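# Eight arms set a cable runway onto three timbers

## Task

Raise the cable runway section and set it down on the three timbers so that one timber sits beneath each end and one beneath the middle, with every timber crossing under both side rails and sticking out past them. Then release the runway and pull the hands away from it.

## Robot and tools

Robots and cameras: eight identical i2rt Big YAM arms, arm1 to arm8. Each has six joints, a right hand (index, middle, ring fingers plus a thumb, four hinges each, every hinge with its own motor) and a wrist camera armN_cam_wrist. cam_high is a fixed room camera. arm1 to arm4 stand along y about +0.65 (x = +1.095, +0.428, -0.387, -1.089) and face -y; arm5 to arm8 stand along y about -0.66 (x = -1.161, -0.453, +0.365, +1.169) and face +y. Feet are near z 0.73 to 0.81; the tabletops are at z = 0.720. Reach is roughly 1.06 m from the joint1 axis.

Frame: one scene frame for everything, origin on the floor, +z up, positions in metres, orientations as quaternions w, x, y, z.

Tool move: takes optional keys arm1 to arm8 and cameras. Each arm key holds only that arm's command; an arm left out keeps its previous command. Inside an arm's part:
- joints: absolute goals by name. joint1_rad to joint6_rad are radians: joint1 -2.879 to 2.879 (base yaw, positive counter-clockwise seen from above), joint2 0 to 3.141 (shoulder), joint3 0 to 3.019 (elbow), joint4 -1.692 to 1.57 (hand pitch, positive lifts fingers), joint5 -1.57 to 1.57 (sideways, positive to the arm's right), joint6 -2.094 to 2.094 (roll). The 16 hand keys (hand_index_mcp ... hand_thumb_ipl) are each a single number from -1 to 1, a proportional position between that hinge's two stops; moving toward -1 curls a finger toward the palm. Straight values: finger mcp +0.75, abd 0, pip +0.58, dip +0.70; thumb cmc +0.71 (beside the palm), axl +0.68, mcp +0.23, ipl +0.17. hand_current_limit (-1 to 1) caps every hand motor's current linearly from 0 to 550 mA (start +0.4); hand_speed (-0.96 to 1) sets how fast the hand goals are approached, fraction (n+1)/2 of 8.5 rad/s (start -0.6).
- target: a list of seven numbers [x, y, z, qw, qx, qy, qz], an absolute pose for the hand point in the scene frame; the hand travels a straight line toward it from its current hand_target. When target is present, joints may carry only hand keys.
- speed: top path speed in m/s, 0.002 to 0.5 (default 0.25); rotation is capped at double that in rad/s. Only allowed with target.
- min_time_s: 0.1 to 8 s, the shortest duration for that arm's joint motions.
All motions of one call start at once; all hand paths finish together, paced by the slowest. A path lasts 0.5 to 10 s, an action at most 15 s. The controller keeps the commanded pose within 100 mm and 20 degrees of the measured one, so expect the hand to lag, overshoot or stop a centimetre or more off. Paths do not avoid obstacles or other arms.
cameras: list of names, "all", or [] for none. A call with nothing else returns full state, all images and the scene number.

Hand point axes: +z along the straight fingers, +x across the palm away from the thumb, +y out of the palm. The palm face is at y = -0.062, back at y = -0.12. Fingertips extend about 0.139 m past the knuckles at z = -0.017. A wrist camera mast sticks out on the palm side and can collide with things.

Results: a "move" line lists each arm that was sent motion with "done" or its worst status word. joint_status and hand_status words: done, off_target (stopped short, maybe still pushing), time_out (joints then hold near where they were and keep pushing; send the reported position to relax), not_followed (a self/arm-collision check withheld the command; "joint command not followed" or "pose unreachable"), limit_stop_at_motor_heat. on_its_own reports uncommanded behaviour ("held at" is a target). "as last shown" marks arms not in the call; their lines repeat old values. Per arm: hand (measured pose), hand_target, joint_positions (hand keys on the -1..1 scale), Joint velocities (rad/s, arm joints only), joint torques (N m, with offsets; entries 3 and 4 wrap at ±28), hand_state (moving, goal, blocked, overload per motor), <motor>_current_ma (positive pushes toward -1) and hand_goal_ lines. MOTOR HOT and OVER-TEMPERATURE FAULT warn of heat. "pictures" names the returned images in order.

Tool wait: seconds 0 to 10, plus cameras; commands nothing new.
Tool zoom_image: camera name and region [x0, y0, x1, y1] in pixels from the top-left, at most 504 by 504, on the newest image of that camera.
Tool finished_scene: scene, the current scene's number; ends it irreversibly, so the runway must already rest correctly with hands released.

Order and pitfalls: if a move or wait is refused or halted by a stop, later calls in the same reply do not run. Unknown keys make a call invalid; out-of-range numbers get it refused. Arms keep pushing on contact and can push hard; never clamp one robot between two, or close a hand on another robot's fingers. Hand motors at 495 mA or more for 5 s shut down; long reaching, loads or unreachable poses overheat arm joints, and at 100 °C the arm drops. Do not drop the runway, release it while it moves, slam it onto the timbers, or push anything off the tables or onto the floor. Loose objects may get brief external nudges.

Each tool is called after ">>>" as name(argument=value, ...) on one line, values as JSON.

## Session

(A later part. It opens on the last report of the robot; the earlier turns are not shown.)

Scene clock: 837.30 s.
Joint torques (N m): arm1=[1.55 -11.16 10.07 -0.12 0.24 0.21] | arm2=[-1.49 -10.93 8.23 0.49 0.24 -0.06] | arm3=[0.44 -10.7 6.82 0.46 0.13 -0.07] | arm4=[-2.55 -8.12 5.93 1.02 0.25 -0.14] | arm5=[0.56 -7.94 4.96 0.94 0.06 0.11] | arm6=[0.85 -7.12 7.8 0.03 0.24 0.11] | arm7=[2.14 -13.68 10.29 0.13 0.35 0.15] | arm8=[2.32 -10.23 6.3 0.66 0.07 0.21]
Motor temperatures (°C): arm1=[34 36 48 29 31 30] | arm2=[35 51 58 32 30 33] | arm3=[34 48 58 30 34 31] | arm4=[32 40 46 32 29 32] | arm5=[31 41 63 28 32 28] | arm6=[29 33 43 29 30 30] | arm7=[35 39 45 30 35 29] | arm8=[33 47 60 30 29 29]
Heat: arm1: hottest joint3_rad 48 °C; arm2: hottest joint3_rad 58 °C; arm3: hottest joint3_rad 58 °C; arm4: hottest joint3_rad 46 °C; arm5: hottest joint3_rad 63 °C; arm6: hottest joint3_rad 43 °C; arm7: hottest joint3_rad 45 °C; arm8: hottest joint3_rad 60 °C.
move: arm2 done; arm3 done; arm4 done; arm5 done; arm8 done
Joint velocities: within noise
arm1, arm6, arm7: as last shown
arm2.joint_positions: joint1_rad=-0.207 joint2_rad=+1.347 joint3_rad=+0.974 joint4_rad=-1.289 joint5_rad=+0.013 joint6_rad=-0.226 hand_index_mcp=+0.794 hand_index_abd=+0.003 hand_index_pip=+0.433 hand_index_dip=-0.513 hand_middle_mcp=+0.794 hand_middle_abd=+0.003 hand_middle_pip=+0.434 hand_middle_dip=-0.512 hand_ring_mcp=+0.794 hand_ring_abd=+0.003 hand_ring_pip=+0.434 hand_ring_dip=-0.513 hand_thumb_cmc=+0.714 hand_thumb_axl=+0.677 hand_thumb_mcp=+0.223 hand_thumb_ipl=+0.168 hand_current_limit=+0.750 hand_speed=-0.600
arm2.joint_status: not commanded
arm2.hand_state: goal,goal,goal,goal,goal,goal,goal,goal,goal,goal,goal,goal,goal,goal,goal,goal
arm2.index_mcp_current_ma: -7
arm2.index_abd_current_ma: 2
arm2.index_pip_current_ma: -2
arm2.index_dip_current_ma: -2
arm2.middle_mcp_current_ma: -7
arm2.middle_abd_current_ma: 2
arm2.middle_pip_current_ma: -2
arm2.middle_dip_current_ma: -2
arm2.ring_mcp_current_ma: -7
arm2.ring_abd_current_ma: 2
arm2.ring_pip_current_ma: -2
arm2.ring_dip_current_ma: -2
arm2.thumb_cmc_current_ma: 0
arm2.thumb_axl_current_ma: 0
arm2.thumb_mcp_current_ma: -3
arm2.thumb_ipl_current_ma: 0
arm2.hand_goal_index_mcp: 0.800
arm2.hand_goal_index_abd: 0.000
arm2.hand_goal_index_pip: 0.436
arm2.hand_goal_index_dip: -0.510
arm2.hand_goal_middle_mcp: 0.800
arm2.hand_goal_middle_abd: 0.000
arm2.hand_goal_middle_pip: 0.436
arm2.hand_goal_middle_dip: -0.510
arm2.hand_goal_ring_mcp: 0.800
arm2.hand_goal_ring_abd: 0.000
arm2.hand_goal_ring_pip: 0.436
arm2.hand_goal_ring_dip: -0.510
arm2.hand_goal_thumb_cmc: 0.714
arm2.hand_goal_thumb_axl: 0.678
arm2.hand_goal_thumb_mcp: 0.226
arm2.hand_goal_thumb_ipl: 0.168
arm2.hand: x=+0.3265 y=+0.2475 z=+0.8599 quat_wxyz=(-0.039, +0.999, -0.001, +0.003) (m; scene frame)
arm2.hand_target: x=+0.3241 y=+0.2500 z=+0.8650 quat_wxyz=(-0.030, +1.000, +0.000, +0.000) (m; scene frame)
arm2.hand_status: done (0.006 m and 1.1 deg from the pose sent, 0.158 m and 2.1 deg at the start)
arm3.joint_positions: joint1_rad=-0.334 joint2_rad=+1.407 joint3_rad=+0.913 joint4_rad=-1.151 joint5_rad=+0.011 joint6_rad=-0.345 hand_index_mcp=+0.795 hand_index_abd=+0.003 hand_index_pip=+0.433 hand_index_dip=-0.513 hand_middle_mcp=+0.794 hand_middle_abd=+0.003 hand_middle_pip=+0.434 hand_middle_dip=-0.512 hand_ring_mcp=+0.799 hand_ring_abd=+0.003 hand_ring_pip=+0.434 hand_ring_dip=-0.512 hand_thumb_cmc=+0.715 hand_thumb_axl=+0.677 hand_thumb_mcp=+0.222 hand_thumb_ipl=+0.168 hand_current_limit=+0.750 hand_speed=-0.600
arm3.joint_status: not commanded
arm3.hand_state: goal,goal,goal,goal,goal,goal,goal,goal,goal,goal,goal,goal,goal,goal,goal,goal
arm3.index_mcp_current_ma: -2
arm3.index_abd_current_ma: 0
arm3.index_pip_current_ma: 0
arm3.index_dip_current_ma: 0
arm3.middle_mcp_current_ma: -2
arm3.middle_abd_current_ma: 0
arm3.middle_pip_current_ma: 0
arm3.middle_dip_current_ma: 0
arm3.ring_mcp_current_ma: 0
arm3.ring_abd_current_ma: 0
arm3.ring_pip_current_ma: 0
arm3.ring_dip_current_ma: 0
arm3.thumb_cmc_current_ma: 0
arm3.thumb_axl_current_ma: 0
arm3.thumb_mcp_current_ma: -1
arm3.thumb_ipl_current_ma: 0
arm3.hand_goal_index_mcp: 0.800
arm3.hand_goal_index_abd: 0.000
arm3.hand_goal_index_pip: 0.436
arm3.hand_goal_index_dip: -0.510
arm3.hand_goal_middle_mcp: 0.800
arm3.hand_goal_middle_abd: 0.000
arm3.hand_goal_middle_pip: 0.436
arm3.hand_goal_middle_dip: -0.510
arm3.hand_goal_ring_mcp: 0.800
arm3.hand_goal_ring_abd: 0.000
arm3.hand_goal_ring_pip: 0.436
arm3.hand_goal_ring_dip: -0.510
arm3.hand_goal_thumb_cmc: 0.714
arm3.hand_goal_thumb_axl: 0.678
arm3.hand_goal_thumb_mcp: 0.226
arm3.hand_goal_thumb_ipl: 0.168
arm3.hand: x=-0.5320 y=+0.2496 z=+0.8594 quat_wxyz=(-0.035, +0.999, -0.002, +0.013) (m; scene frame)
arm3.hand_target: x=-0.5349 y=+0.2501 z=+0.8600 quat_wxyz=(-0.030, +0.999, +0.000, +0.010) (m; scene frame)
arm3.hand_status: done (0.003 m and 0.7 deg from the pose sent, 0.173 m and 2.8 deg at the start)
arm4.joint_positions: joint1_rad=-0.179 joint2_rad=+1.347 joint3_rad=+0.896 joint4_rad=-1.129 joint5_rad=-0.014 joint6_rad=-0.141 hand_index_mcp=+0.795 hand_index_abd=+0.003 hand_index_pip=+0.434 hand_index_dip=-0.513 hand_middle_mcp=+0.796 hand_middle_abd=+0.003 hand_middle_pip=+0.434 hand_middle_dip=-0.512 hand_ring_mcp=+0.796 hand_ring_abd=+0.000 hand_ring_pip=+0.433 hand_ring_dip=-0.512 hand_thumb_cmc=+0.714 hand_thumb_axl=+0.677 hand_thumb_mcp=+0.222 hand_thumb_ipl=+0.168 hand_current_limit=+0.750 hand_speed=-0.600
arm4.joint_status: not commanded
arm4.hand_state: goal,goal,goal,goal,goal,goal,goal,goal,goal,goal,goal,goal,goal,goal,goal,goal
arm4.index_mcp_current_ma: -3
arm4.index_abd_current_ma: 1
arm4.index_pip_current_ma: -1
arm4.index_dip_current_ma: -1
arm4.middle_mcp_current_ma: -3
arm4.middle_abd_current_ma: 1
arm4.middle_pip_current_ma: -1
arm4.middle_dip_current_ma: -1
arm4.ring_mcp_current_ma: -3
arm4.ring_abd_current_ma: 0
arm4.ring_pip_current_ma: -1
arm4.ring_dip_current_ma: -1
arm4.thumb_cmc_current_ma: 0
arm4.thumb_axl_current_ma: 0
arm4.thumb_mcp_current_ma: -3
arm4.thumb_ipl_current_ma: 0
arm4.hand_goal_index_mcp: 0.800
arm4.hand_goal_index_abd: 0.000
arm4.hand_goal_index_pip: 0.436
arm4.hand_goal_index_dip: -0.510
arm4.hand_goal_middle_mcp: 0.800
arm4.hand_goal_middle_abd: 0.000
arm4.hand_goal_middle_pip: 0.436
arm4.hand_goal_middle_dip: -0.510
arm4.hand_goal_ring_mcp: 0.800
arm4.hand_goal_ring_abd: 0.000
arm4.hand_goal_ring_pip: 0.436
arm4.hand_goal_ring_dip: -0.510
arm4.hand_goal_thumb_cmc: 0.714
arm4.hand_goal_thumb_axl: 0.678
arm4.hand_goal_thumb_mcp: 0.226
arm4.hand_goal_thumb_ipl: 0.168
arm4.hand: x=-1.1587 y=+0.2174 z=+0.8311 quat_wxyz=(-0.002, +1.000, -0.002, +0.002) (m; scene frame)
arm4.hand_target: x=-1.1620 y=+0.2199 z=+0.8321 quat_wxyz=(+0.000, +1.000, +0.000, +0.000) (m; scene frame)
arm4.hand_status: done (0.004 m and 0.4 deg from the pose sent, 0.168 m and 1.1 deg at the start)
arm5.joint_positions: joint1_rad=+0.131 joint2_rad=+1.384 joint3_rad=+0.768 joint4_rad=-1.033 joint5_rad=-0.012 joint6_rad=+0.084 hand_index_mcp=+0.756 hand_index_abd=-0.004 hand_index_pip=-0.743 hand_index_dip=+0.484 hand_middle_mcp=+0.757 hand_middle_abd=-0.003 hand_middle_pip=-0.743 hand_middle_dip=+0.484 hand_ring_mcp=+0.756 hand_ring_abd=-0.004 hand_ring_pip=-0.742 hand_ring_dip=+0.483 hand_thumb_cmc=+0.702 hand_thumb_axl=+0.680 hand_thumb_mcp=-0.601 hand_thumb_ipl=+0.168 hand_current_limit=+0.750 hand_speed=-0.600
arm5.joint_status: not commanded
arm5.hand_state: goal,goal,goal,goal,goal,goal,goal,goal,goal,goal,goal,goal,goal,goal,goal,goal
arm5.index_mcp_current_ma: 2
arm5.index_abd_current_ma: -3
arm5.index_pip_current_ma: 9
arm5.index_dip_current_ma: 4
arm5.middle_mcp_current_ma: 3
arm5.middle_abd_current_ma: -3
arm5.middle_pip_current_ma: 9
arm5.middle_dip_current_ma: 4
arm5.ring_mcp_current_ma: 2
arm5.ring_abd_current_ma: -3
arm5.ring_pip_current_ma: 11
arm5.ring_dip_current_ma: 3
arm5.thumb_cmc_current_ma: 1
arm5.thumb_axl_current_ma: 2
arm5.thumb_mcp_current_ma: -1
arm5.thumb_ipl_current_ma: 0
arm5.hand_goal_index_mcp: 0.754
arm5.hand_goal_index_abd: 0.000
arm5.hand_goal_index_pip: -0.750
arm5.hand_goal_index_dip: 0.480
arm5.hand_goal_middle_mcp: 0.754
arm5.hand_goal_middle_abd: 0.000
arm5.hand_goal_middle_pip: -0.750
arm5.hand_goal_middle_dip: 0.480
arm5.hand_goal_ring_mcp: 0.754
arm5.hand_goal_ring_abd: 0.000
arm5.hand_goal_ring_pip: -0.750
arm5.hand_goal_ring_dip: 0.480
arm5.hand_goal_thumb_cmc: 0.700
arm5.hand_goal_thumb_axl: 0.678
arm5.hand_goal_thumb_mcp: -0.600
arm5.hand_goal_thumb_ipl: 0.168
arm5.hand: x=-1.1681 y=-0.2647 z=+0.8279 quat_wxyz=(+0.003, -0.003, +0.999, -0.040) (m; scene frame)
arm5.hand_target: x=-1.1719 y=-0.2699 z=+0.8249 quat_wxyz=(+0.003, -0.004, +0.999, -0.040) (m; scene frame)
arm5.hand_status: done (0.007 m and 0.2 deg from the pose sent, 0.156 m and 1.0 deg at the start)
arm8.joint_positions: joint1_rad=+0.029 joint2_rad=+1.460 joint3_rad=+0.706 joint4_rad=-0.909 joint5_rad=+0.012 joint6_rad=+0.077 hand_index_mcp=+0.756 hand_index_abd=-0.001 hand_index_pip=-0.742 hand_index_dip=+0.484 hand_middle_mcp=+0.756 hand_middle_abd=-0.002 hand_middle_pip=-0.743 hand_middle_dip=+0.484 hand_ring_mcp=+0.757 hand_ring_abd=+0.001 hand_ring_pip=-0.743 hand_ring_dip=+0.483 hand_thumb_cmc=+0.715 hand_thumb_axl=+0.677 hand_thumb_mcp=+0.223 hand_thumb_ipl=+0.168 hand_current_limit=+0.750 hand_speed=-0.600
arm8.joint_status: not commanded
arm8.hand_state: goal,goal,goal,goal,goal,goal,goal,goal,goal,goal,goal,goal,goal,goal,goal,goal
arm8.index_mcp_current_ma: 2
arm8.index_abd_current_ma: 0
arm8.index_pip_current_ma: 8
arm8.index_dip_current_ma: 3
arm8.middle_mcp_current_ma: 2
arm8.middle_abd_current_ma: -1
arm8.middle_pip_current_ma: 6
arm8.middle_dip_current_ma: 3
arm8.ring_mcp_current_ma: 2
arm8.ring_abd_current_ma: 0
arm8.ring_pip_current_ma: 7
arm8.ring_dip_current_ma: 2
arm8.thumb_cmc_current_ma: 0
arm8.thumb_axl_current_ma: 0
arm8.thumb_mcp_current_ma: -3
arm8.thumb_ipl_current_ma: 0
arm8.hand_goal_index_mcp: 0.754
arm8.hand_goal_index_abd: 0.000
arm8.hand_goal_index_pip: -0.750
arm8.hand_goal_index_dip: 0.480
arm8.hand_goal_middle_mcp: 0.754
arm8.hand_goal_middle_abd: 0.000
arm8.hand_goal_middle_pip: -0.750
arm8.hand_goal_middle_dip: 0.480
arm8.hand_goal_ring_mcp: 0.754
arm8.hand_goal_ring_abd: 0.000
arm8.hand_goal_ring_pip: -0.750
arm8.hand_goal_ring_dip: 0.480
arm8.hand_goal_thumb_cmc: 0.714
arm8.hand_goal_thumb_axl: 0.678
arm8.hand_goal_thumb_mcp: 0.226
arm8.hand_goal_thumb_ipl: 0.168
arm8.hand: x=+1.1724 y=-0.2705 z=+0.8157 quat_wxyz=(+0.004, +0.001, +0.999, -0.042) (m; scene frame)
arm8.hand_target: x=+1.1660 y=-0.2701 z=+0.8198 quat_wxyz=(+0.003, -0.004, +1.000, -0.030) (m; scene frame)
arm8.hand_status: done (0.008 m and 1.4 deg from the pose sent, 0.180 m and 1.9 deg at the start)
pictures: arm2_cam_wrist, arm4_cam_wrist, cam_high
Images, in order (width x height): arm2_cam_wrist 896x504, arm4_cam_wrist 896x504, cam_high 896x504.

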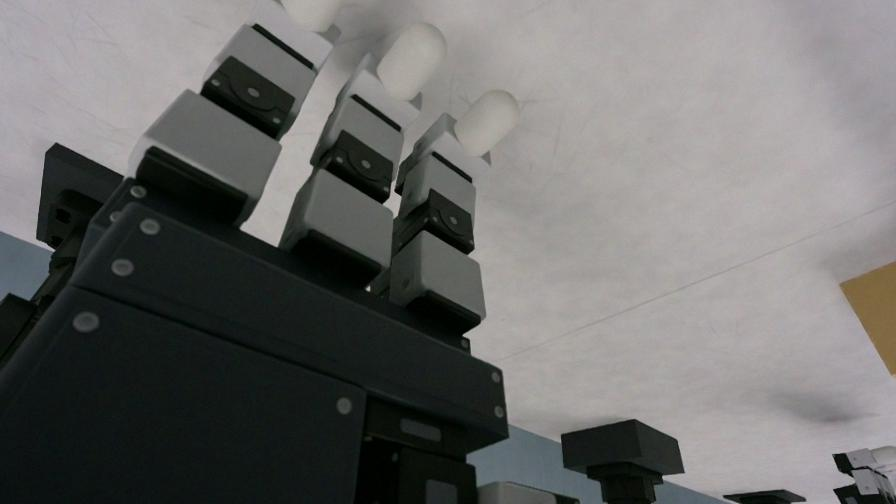

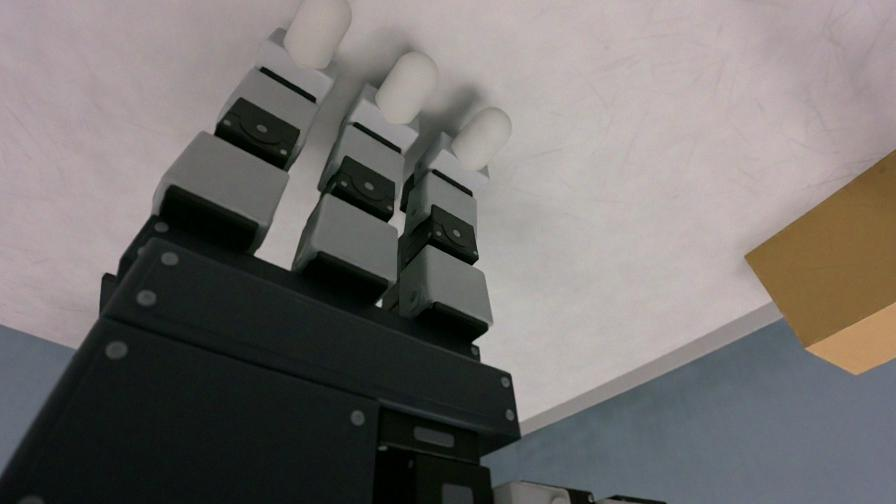

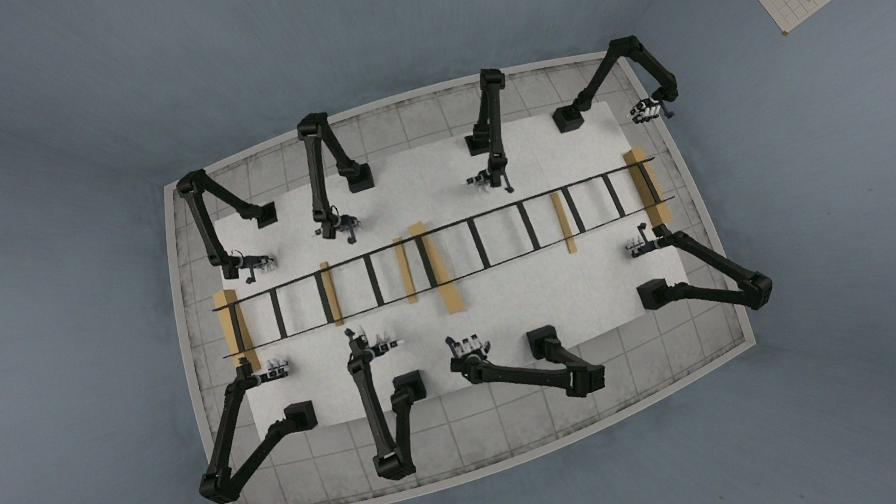

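>>> move(arm5={"target": [-1.172, -0.32, 0.93, 0.003, -0.004, 0.998, -0.04], "speed": 0.15}, arm8={"target": [1.166, -0.32, 0.93, 0.003, -0.004, 0.999, -0.03], "speed": 0.15}, arm2={"target": [0.324, 0.32, 0.93, -0.03, 1, 0, 0], "speed": 0.15}, arm3={"target": [-0.535, 0.32, 0.93, -0.03, 1, 0, 0.01], "speed": 0.15}, arm4={"target": [-1.162, 0.3, 0.93, 0, 1, 0, 0], "speed": 0.15}, cameras=["cam_high"])

>>> finished_scene(scene=1)

Scene clock: 840.30 s.
Joint torques (N m): arm1=[1.49 -11.16 10 -0.03 0.23 0.22] | arm2=[-1.73 -7.65 9.33 -0.02 0.24 -0.15] | arm3=[0.26 -6.89 7.68 -0.4 0.14 -0.06] | arm4=[-2.43 -4.42 9.2 0.5 0.24 -0.15] | arm5=[1.14 -5.48 10.91 0.13 0.04 0.08] | arm6=[0.91 -7.12 7.76 0.06 0.23 0.11] | arm7=[2.2 -13.74 10.26 0.14 0.35 0.16] | arm8=[2.2 -5.66 12.72 -0.39 0 0.15]
Motor temperatures (°C): arm1=[34 36 48 29 31 30] | arm2=[35 50 58 32 30 33] | arm3=[34 47 57 30 34 31] | arm4=[32 40 46 32 29 32] | arm5=[31 41 63 28 32 28] | arm6=[29 33 43 29 30 30] | arm7=[35 39 46 30 35 29] | arm8=[33 47 60 30 29 29]
Heat: arm1: hottest joint3_rad 48 °C; arm2: hottest joint3_rad 58 °C; arm3: hottest joint3_rad 57 °C; arm4: hottest joint3_rad 46 °C; arm5: hottest joint3_rad 63 °C; arm6: hottest joint3_rad 43 °C; arm7: hottest joint3_rad 46 °C; arm8: hottest joint3_rad 60 °C.
move: arm2 done; arm3 done; arm4 off_target; arm5 off_target; arm8 off_target
Joint velocities: within noise
arm1.joint_positions: joint1_rad=+1.136 joint2_rad=+1.492 joint3_rad=+1.120 joint4_rad=-1.228 joint5_rad=+0.001 joint6_rad=+1.159 hand_index_mcp=-0.686 hand_index_abd=+0.003 hand_index_pip=-0.296 hand_index_dip=-0.003 hand_middle_mcp=-0.684 hand_middle_abd=-0.002 hand_middle_pip=-0.297 hand_middle_dip=-0.003 hand_ring_mcp=-0.687 hand_ring_abd=+0.003 hand_ring_pip=-0.301 hand_ring_dip=-0.002 hand_thumb_cmc=+0.701 hand_thumb_axl=+0.677 hand_thumb_mcp=-0.599 hand_thumb_ipl=+0.168 hand_current_limit=+0.750 hand_speed=-0.600
arm1.joint_status: not commanded
arm1.hand_state: goal,goal,goal,goal,goal,goal,goal,goal,goal,goal,goal,goal,goal,goal,goal,goal
arm1.index_mcp_current_ma: 42
arm1.index_abd_current_ma: 5
arm1.index_pip_current_ma: 8
arm1.index_dip_current_ma: -5
arm1.middle_mcp_current_ma: 49
arm1.middle_abd_current_ma: -4
arm1.middle_pip_current_ma: 5
arm1.middle_dip_current_ma: -6
arm1.ring_mcp_current_ma: 39
arm1.ring_abd_current_ma: 4
arm1.ring_pip_current_ma: -1
arm1.ring_dip_current_ma: -4
arm1.thumb_cmc_current_ma: 2
arm1.thumb_axl_current_ma: -1
arm1.thumb_mcp_current_ma: 1
arm1.thumb_ipl_current_ma: -1
arm1.hand_goal_index_mcp: -0.700
arm1.hand_goal_index_abd: 0.000
arm1.hand_goal_index_pip: -0.300
arm1.hand_goal_index_dip: 0.000
arm1.hand_goal_middle_mcp: -0.700
arm1.hand_goal_middle_abd: 0.000
arm1.hand_goal_middle_pip: -0.300
arm1.hand_goal_middle_dip: 0.000
arm1.hand_goal_ring_mcp: -0.700
arm1.hand_goal_ring_abd: 0.000
arm1.hand_goal_ring_pip: -0.300
arm1.hand_goal_ring_dip: 0.000
arm1.hand_goal_thumb_cmc: 0.700
arm1.hand_goal_thumb_axl: 0.678
arm1.hand_goal_thumb_mcp: -0.600
arm1.hand_goal_thumb_ipl: 0.168
arm1.hand: x=+1.4479 y=+0.4015 z=+0.9371 quat_wxyz=(-0.006, +1.000, +0.003, -0.012) (m; scene frame)
arm1.hand_target: x=+1.4597 y=+0.4001 z=+0.9500 quat_wxyz=(+0.000, +1.000, +0.000, +0.000) (m; scene frame)
arm1.hand_status: not commanded
arm2.joint_positions: joint1_rad=-0.265 joint2_rad=+1.107 joint3_rad=+0.959 joint4_rad=-1.496 joint5_rad=+0.017 joint6_rad=-0.284 hand_index_mcp=+0.794 hand_index_abd=+0.003 hand_index_pip=+0.433 hand_index_dip=-0.513 hand_middle_mcp=+0.794 hand_middle_abd=+0.003 hand_middle_pip=+0.434 hand_middle_dip=-0.512 hand_ring_mcp=+0.794 hand_ring_abd=+0.003 hand_ring_pip=+0.434 hand_ring_dip=-0.513 hand_thumb_cmc=+0.714 hand_thumb_axl=+0.677 hand_thumb_mcp=+0.223 hand_thumb_ipl=+0.168 hand_current_limit=+0.750 hand_speed=-0.600
arm2.joint_status: not commanded
arm2.hand_state: goal,goal,goal,goal,goal,goal,goal,goal,goal,goal,goal,goal,goal,goal,goal,goal
arm2.index_mcp_current_ma: -6
arm2.index_abd_current_ma: 2
arm2.index_pip_current_ma: -2
arm2.index_dip_current_ma: -2
arm2.middle_mcp_current_ma: -6
arm2.middle_abd_current_ma: 2
arm2.middle_pip_current_ma: -2
arm2.middle_dip_current_ma: -2
arm2.ring_mcp_current_ma: -6
arm2.ring_abd_current_ma: 2
arm2.ring_pip_current_ma: -2
arm2.ring_dip_current_ma: -2
arm2.thumb_cmc_current_ma: 0
arm2.thumb_axl_current_ma: 0
arm2.thumb_mcp_current_ma: -3
arm2.thumb_ipl_current_ma: 0
arm2.hand_goal_index_mcp: 0.800
arm2.hand_goal_index_abd: 0.000
arm2.hand_goal_index_pip: 0.436
arm2.hand_goal_index_dip: -0.510
arm2.hand_goal_middle_mcp: 0.800
arm2.hand_goal_middle_abd: 0.000
arm2.hand_goal_middle_pip: 0.436
arm2.hand_goal_middle_dip: -0.510
arm2.hand_goal_ring_mcp: 0.800
arm2.hand_goal_ring_abd: 0.000
arm2.hand_goal_ring_pip: 0.436
arm2.hand_goal_ring_dip: -0.510
arm2.hand_goal_thumb_cmc: 0.714
arm2.hand_goal_thumb_axl: 0.678
arm2.hand_goal_thumb_mcp: 0.226
arm2.hand_goal_thumb_ipl: 0.168
arm2.hand: x=+0.3253 y=+0.3154 z=+0.9278 quat_wxyz=(-0.030, +1.000, -0.001, +0.001) (m; scene frame)
arm2.hand_target: x=+0.3241 y=+0.3200 z=+0.9299 quat_wxyz=(-0.030, +1.000, +0.000, +0.000) (m; scene frame)
arm2.hand_status: done (0.005 m and 0.2 deg from the pose sent, 0.101 m and 1.1 deg at the start)
arm3.joint_positions: joint1_rad=-0.416 joint2_rad=+1.148 joint3_rad=+0.887 joint4_rad=-1.358 joint5_rad=+0.016 joint6_rad=-0.426 hand_index_mcp=+0.795 hand_index_abd=+0.003 hand_index_pip=+0.433 hand_index_dip=-0.513 hand_middle_mcp=+0.795 hand_middle_abd=+0.003 hand_middle_pip=+0.434 hand_middle_dip=-0.512 hand_ring_mcp=+0.799 hand_ring_abd=+0.003 hand_ring_pip=+0.434 hand_ring_dip=-0.512 hand_thumb_cmc=+0.715 hand_thumb_axl=+0.677 hand_thumb_mcp=+0.222 hand_thumb_ipl=+0.168 hand_current_limit=+0.750 hand_speed=-0.600
arm3.joint_status: not commanded
arm3.hand_state: goal,goal,goal,goal,goal,goal,goal,goal,goal,goal,goal,goal,goal,goal,goal,goal
arm3.index_mcp_current_ma: -1
arm3.index_abd_current_ma: 0
arm3.index_pip_current_ma: 0
arm3.index_dip_current_ma: 0
arm3.middle_mcp_current_ma: -2
arm3.middle_abd_current_ma: 0
arm3.middle_pip_current_ma: 0
arm3.middle_dip_current_ma: 0
arm3.ring_mcp_current_ma: 0
arm3.ring_abd_current_ma: 0
arm3.ring_pip_current_ma: 0
arm3.ring_dip_current_ma: 0
arm3.thumb_cmc_current_ma: 0
arm3.thumb_axl_current_ma: 0
arm3.thumb_mcp_current_ma: -1
arm3.thumb_ipl_current_ma: 0
arm3.hand_goal_index_mcp: 0.800
arm3.hand_goal_index_abd: 0.000
arm3.hand_goal_index_pip: 0.436
arm3.hand_goal_index_dip: -0.510
arm3.hand_goal_middle_mcp: 0.800
arm3.hand_goal_middle_abd: 0.000
arm3.hand_goal_middle_pip: 0.436
arm3.hand_goal_middle_dip: -0.510
arm3.hand_goal_ring_mcp: 0.800
arm3.hand_goal_ring_abd: 0.000
arm3.hand_goal_ring_pip: 0.436
arm3.hand_goal_ring_dip: -0.510
arm3.hand_goal_thumb_cmc: 0.714
arm3.hand_goal_thumb_axl: 0.678
arm3.hand_goal_thumb_mcp: 0.226
arm3.hand_goal_thumb_ipl: 0.168
arm3.hand: x=-0.5346 y=+0.3155 z=+0.9317 quat_wxyz=(-0.024, +1.000, -0.003, +0.009) (m; scene frame)
arm3.hand_target: x=-0.5350 y=+0.3200 z=+0.9299 quat_wxyz=(-0.030, +0.999, +0.000, +0.010) (m; scene frame)
arm3.hand_status: done (0.005 m and 0.8 deg from the pose sent, 0.100 m and 0.7 deg at the start)
arm4.joint_positions: joint1_rad=-0.228 joint2_rad=+1.038 joint3_rad=+0.889 joint4_rad=-1.451 joint5_rad=-0.013 joint6_rad=-0.190 hand_index_mcp=+0.795 hand_index_abd=+0.003 hand_index_pip=+0.434 hand_index_dip=-0.513 hand_middle_mcp=+0.796 hand_middle_abd=+0.003 hand_middle_pip=+0.434 hand_middle_dip=-0.512 hand_ring_mcp=+0.796 hand_ring_abd=+0.000 hand_ring_pip=+0.433 hand_ring_dip=-0.512 hand_thumb_cmc=+0.714 hand_thumb_axl=+0.677 hand_thumb_mcp=+0.222 hand_thumb_ipl=+0.168 hand_current_limit=+0.750 hand_speed=-0.600
arm4.joint_status: not commanded
arm4.hand_state: goal,goal,goal,goal,goal,goal,goal,goal,goal,goal,goal,goal,goal,goal,goal,goal
arm4.index_mcp_current_ma: -3
arm4.index_abd_current_ma: 1
arm4.index_pip_current_ma: -1
arm4.index_dip_current_ma: -1
arm4.middle_mcp_current_ma: -2
arm4.middle_abd_current_ma: 1
arm4.middle_pip_current_ma: -1
arm4.middle_dip_current_ma: -1
arm4.ring_mcp_current_ma: -3
arm4.ring_abd_current_ma: 0
arm4.ring_pip_current_ma: -1
arm4.ring_dip_current_ma: -1
arm4.thumb_cmc_current_ma: 0
arm4.thumb_axl_current_ma: 0
arm4.thumb_mcp_current_ma: -3
arm4.thumb_ipl_current_ma: 0
arm4.hand_goal_index_mcp: 0.800
arm4.hand_goal_index_abd: 0.000
arm4.hand_goal_index_pip: 0.436
arm4.hand_goal_index_dip: -0.510
arm4.hand_goal_middle_mcp: 0.800
arm4.hand_goal_middle_abd: 0.000
arm4.hand_goal_middle_pip: 0.436
arm4.hand_goal_middle_dip: -0.510
arm4.hand_goal_ring_mcp: 0.800
arm4.hand_goal_ring_abd: 0.000
arm4.hand_goal_ring_pip: 0.436
arm4.hand_goal_ring_dip: -0.510
arm4.hand_goal_thumb_cmc: 0.714
arm4.hand_goal_thumb_axl: 0.678
arm4.hand_goal_thumb_mcp: 0.226
arm4.hand_goal_thumb_ipl: 0.168
arm4.hand: x=-1.1580 y=+0.3058 z=+0.9153 quat_wxyz=(-0.012, +1.000, -0.002, +0.004) (m; scene frame)
arm4.hand_target: x=-1.1619 y=+0.3003 z=+0.9298 quat_wxyz=(+0.000, +1.000, +0.000, +0.000) (m; scene frame)
arm4.hand_status: off_target (0.016 m and 1.5 deg from the pose sent, 0.129 m and 0.4 deg at the start)
arm5.joint_positions: joint1_rad=+0.146 joint2_rad=+1.092 joint3_rad=+0.768 joint4_rad=-1.372 joint5_rad=-0.012 joint6_rad=+0.099 hand_index_mcp=+0.756 hand_index_abd=-0.004 hand_index_pip=-0.743 hand_index_dip=+0.484 hand_middle_mcp=+0.757 hand_middle_abd=-0.003 hand_middle_pip=-0.743 hand_middle_dip=+0.484 hand_ring_mcp=+0.756 hand_ring_abd=-0.004 hand_ring_pip=-0.742 hand_ring_dip=+0.483 hand_thumb_cmc=+0.702 hand_thumb_axl=+0.680 hand_thumb_mcp=-0.601 hand_thumb_ipl=+0.168 hand_current_limit=+0.750 hand_speed=-0.600
arm5.joint_status: not commanded
arm5.hand_state: goal,goal,goal,goal,goal,goal,goal,goal,goal,goal,goal,goal,goal,goal,goal,goal
arm5.index_mcp_current_ma: 2
arm5.index_abd_current_ma: -3
arm5.index_pip_current_ma: 9
arm5.index_dip_current_ma: 4
arm5.middle_mcp_current_ma: 3
arm5.middle_abd_current_ma: -3
arm5.middle_pip_current_ma: 9
arm5.middle_dip_current_ma: 4
arm5.ring_mcp_current_ma: 2
arm5.ring_abd_current_ma: -3
arm5.ring_pip_current_ma: 11
arm5.ring_dip_current_ma: 3
arm5.thumb_cmc_current_ma: 1
arm5.thumb_axl_current_ma: 2
arm5.thumb_mcp_current_ma: -1
arm5.thumb_ipl_current_ma: 0
arm5.hand_goal_index_mcp: 0.754
arm5.hand_goal_index_abd: 0.000
arm5.hand_goal_index_pip: -0.750
arm5.hand_goal_index_dip: 0.480
arm5.hand_goal_middle_mcp: 0.754
arm5.hand_goal_middle_abd: 0.000
arm5.hand_goal_middle_pip: -0.750
arm5.hand_goal_middle_dip: 0.480
arm5.hand_goal_ring_mcp: 0.754
arm5.hand_goal_ring_abd: 0.000
arm5.hand_goal_ring_pip: -0.750
arm5.hand_goal_ring_dip: 0.480
arm5.hand_goal_thumb_cmc: 0.700
arm5.hand_goal_thumb_axl: 0.678
arm5.hand_goal_thumb_mcp: -0.600
arm5.hand_goal_thumb_ipl: 0.168
arm5.hand: x=-1.1661 y=-0.3370 z=+0.9071 quat_wxyz=(+0.006, -0.002, +0.998, -0.064) (m; scene frame)
arm5.hand_target: x=-1.1719 y=-0.3208 z=+0.9300 quat_wxyz=(+0.003, -0.004, +0.999, -0.040) (m; scene frame)
arm5.hand_status: off_target (0.029 m and 2.7 deg from the pose sent, 0.116 m and 0.2 deg at the start)
arm6: as last shown
arm7.joint_positions: joint1_rad=+1.290 joint2_rad=+1.571 joint3_rad=+1.241 joint4_rad=-1.270 joint5_rad=+0.001 joint6_rad=+1.133 hand_index_mcp=-0.694 hand_index_abd=+0.000 hand_index_pip=-0.302 hand_index_dip=-0.003 hand_middle_mcp=-0.693 hand_middle_abd=+0.001 hand_middle_pip=-0.302 hand_middle_dip=-0.003 hand_ring_mcp=-0.685 hand_ring_abd=+0.000 hand_ring_pip=-0.297 hand_ring_dip=-0.003 hand_thumb_cmc=+0.700 hand_thumb_axl=+0.677 hand_thumb_mcp=-0.600 hand_thumb_ipl=+0.168 hand_current_limit=+0.750 hand_speed=-0.600
arm7.joint_status: not commanded
arm7.hand_state: goal,goal,goal,goal,goal,goal,goal,goal,goal,goal,goal,goal,goal,goal,goal,goal
arm7.index_mcp_current_ma: 17
arm7.index_abd_current_ma: 0
arm7.index_pip_current_ma: -4
arm7.index_dip_current_ma: -6
arm7.middle_mcp_current_ma: 19
arm7.middle_abd_current_ma: 1
arm7.middle_pip_current_ma: -3
arm7.middle_dip_current_ma: -6
arm7.ring_mcp_current_ma: 45
arm7.ring_abd_current_ma: 1
arm7.ring_pip_current_ma: 5
arm7.ring_dip_current_ma: -5
arm7.thumb_cmc_current_ma: 1
arm7.thumb_axl_current_ma: -2
arm7.thumb_mcp_current_ma: 1
arm7.thumb_ipl_current_ma: -1
arm7.hand_goal_index_mcp: -0.700
arm7.hand_goal_index_abd: 0.000
arm7.hand_goal_index_pip: -0.300
arm7.hand_goal_index_dip: 0.000
arm7.hand_goal_middle_mcp: -0.700
arm7.hand_goal_middle_abd: 0.000
arm7.hand_goal_middle_pip: -0.300
arm7.hand_goal_middle_dip: 0.000
arm7.hand_goal_ring_mcp: -0.700
arm7.hand_goal_ring_abd: 0.000
arm7.hand_goal_ring_pip: -0.300
arm7.hand_goal_ring_dip: 0.000
arm7.hand_goal_thumb_cmc: 0.700
arm7.hand_goal_thumb_axl: 0.678
arm7.hand_goal_thumb_mcp: -0.600
arm7.hand_goal_thumb_ipl: 0.168
arm7.hand: x=-0.0445 y=-0.4217 z=+0.9354 quat_wxyz=(+0.014, -0.061, +0.998, -0.006) (m; scene frame)
arm7.hand_target: x=-0.0576 y=-0.4203 z=+0.9502 quat_wxyz=(+0.000, -0.060, +0.998, +0.000) (m; scene frame)
arm7.hand_status: not commanded
arm8.joint_positions: joint1_rad=+0.051 joint2_rad=+1.121 joint3_rad=+0.706 joint4_rad=-1.270 joint5_rad=+0.012 joint6_rad=+0.099 hand_index_mcp=+0.756 hand_index_abd=-0.001 hand_index_pip=-0.742 hand_index_dip=+0.484 hand_middle_mcp=+0.756 hand_middle_abd=-0.002 hand_middle_pip=-0.743 hand_middle_dip=+0.484 hand_ring_mcp=+0.757 hand_ring_abd=+0.001 hand_ring_pip=-0.743 hand_ring_dip=+0.483 hand_thumb_cmc=+0.715 hand_thumb_axl=+0.677 hand_thumb_mcp=+0.223 hand_thumb_ipl=+0.168 hand_current_limit=+0.750 hand_speed=-0.600
arm8.joint_status: not commanded
arm8.hand_state: goal,goal,goal,goal,goal,goal,goal,goal,goal,goal,goal,goal,goal,goal,goal,goal
arm8.index_mcp_current_ma: 2
arm8.index_abd_current_ma: 0
arm8.index_pip_current_ma: 8
arm8.index_dip_current_ma: 3
arm8.middle_mcp_current_ma: 2
arm8.middle_abd_current_ma: -1
arm8.middle_pip_current_ma: 6
arm8.middle_dip_current_ma: 3
arm8.ring_mcp_current_ma: 2
arm8.ring_abd_current_ma: 0
arm8.ring_pip_current_ma: 7
arm8.ring_dip_current_ma: 2
arm8.thumb_cmc_current_ma: 0
arm8.thumb_axl_current_ma: 0
arm8.thumb_mcp_current_ma: -3
arm8.thumb_ipl_current_ma: 0
arm8.hand_goal_index_mcp: 0.754
arm8.hand_goal_index_abd: 0.000
arm8.hand_goal_index_pip: -0.750
arm8.hand_goal_index_dip: 0.480
arm8.hand_goal_middle_mcp: 0.754
arm8.hand_goal_middle_abd: 0.000
arm8.hand_goal_middle_pip: -0.750
arm8.hand_goal_middle_dip: 0.480
arm8.hand_goal_ring_mcp: 0.754
arm8.hand_goal_ring_abd: 0.000
arm8.hand_goal_ring_pip: -0.750
arm8.hand_goal_ring_dip: 0.480
arm8.hand_goal_thumb_cmc: 0.714
arm8.hand_goal_thumb_axl: 0.678
arm8.hand_goal_thumb_mcp: 0.226
arm8.hand_goal_thumb_ipl: 0.168
arm8.hand: x=+1.1730 y=-0.3350 z=+0.9081 quat_wxyz=(+0.006, +0.001, +0.999, -0.052) (m; scene frame)
arm8.hand_target: x=+1.1661 y=-0.3207 z=+0.9297 quat_wxyz=(+0.003, -0.004, +1.000, -0.030) (m; scene frame)
arm8.hand_status: off_target (0.027 m and 2.6 deg from the pose sent, 0.125 m and 1.4 deg at the start)
pictures: cam_high
Images, in order (width x height): cam_high 896x504.

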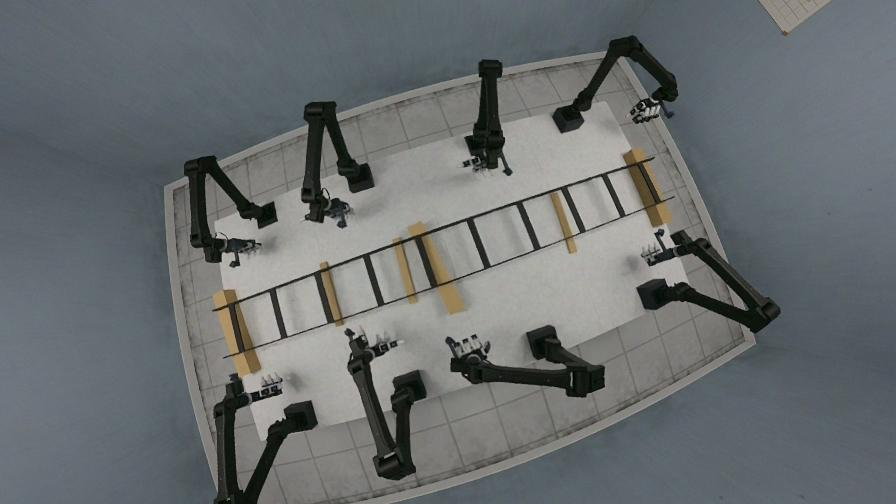

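The scene is finished: the task was done.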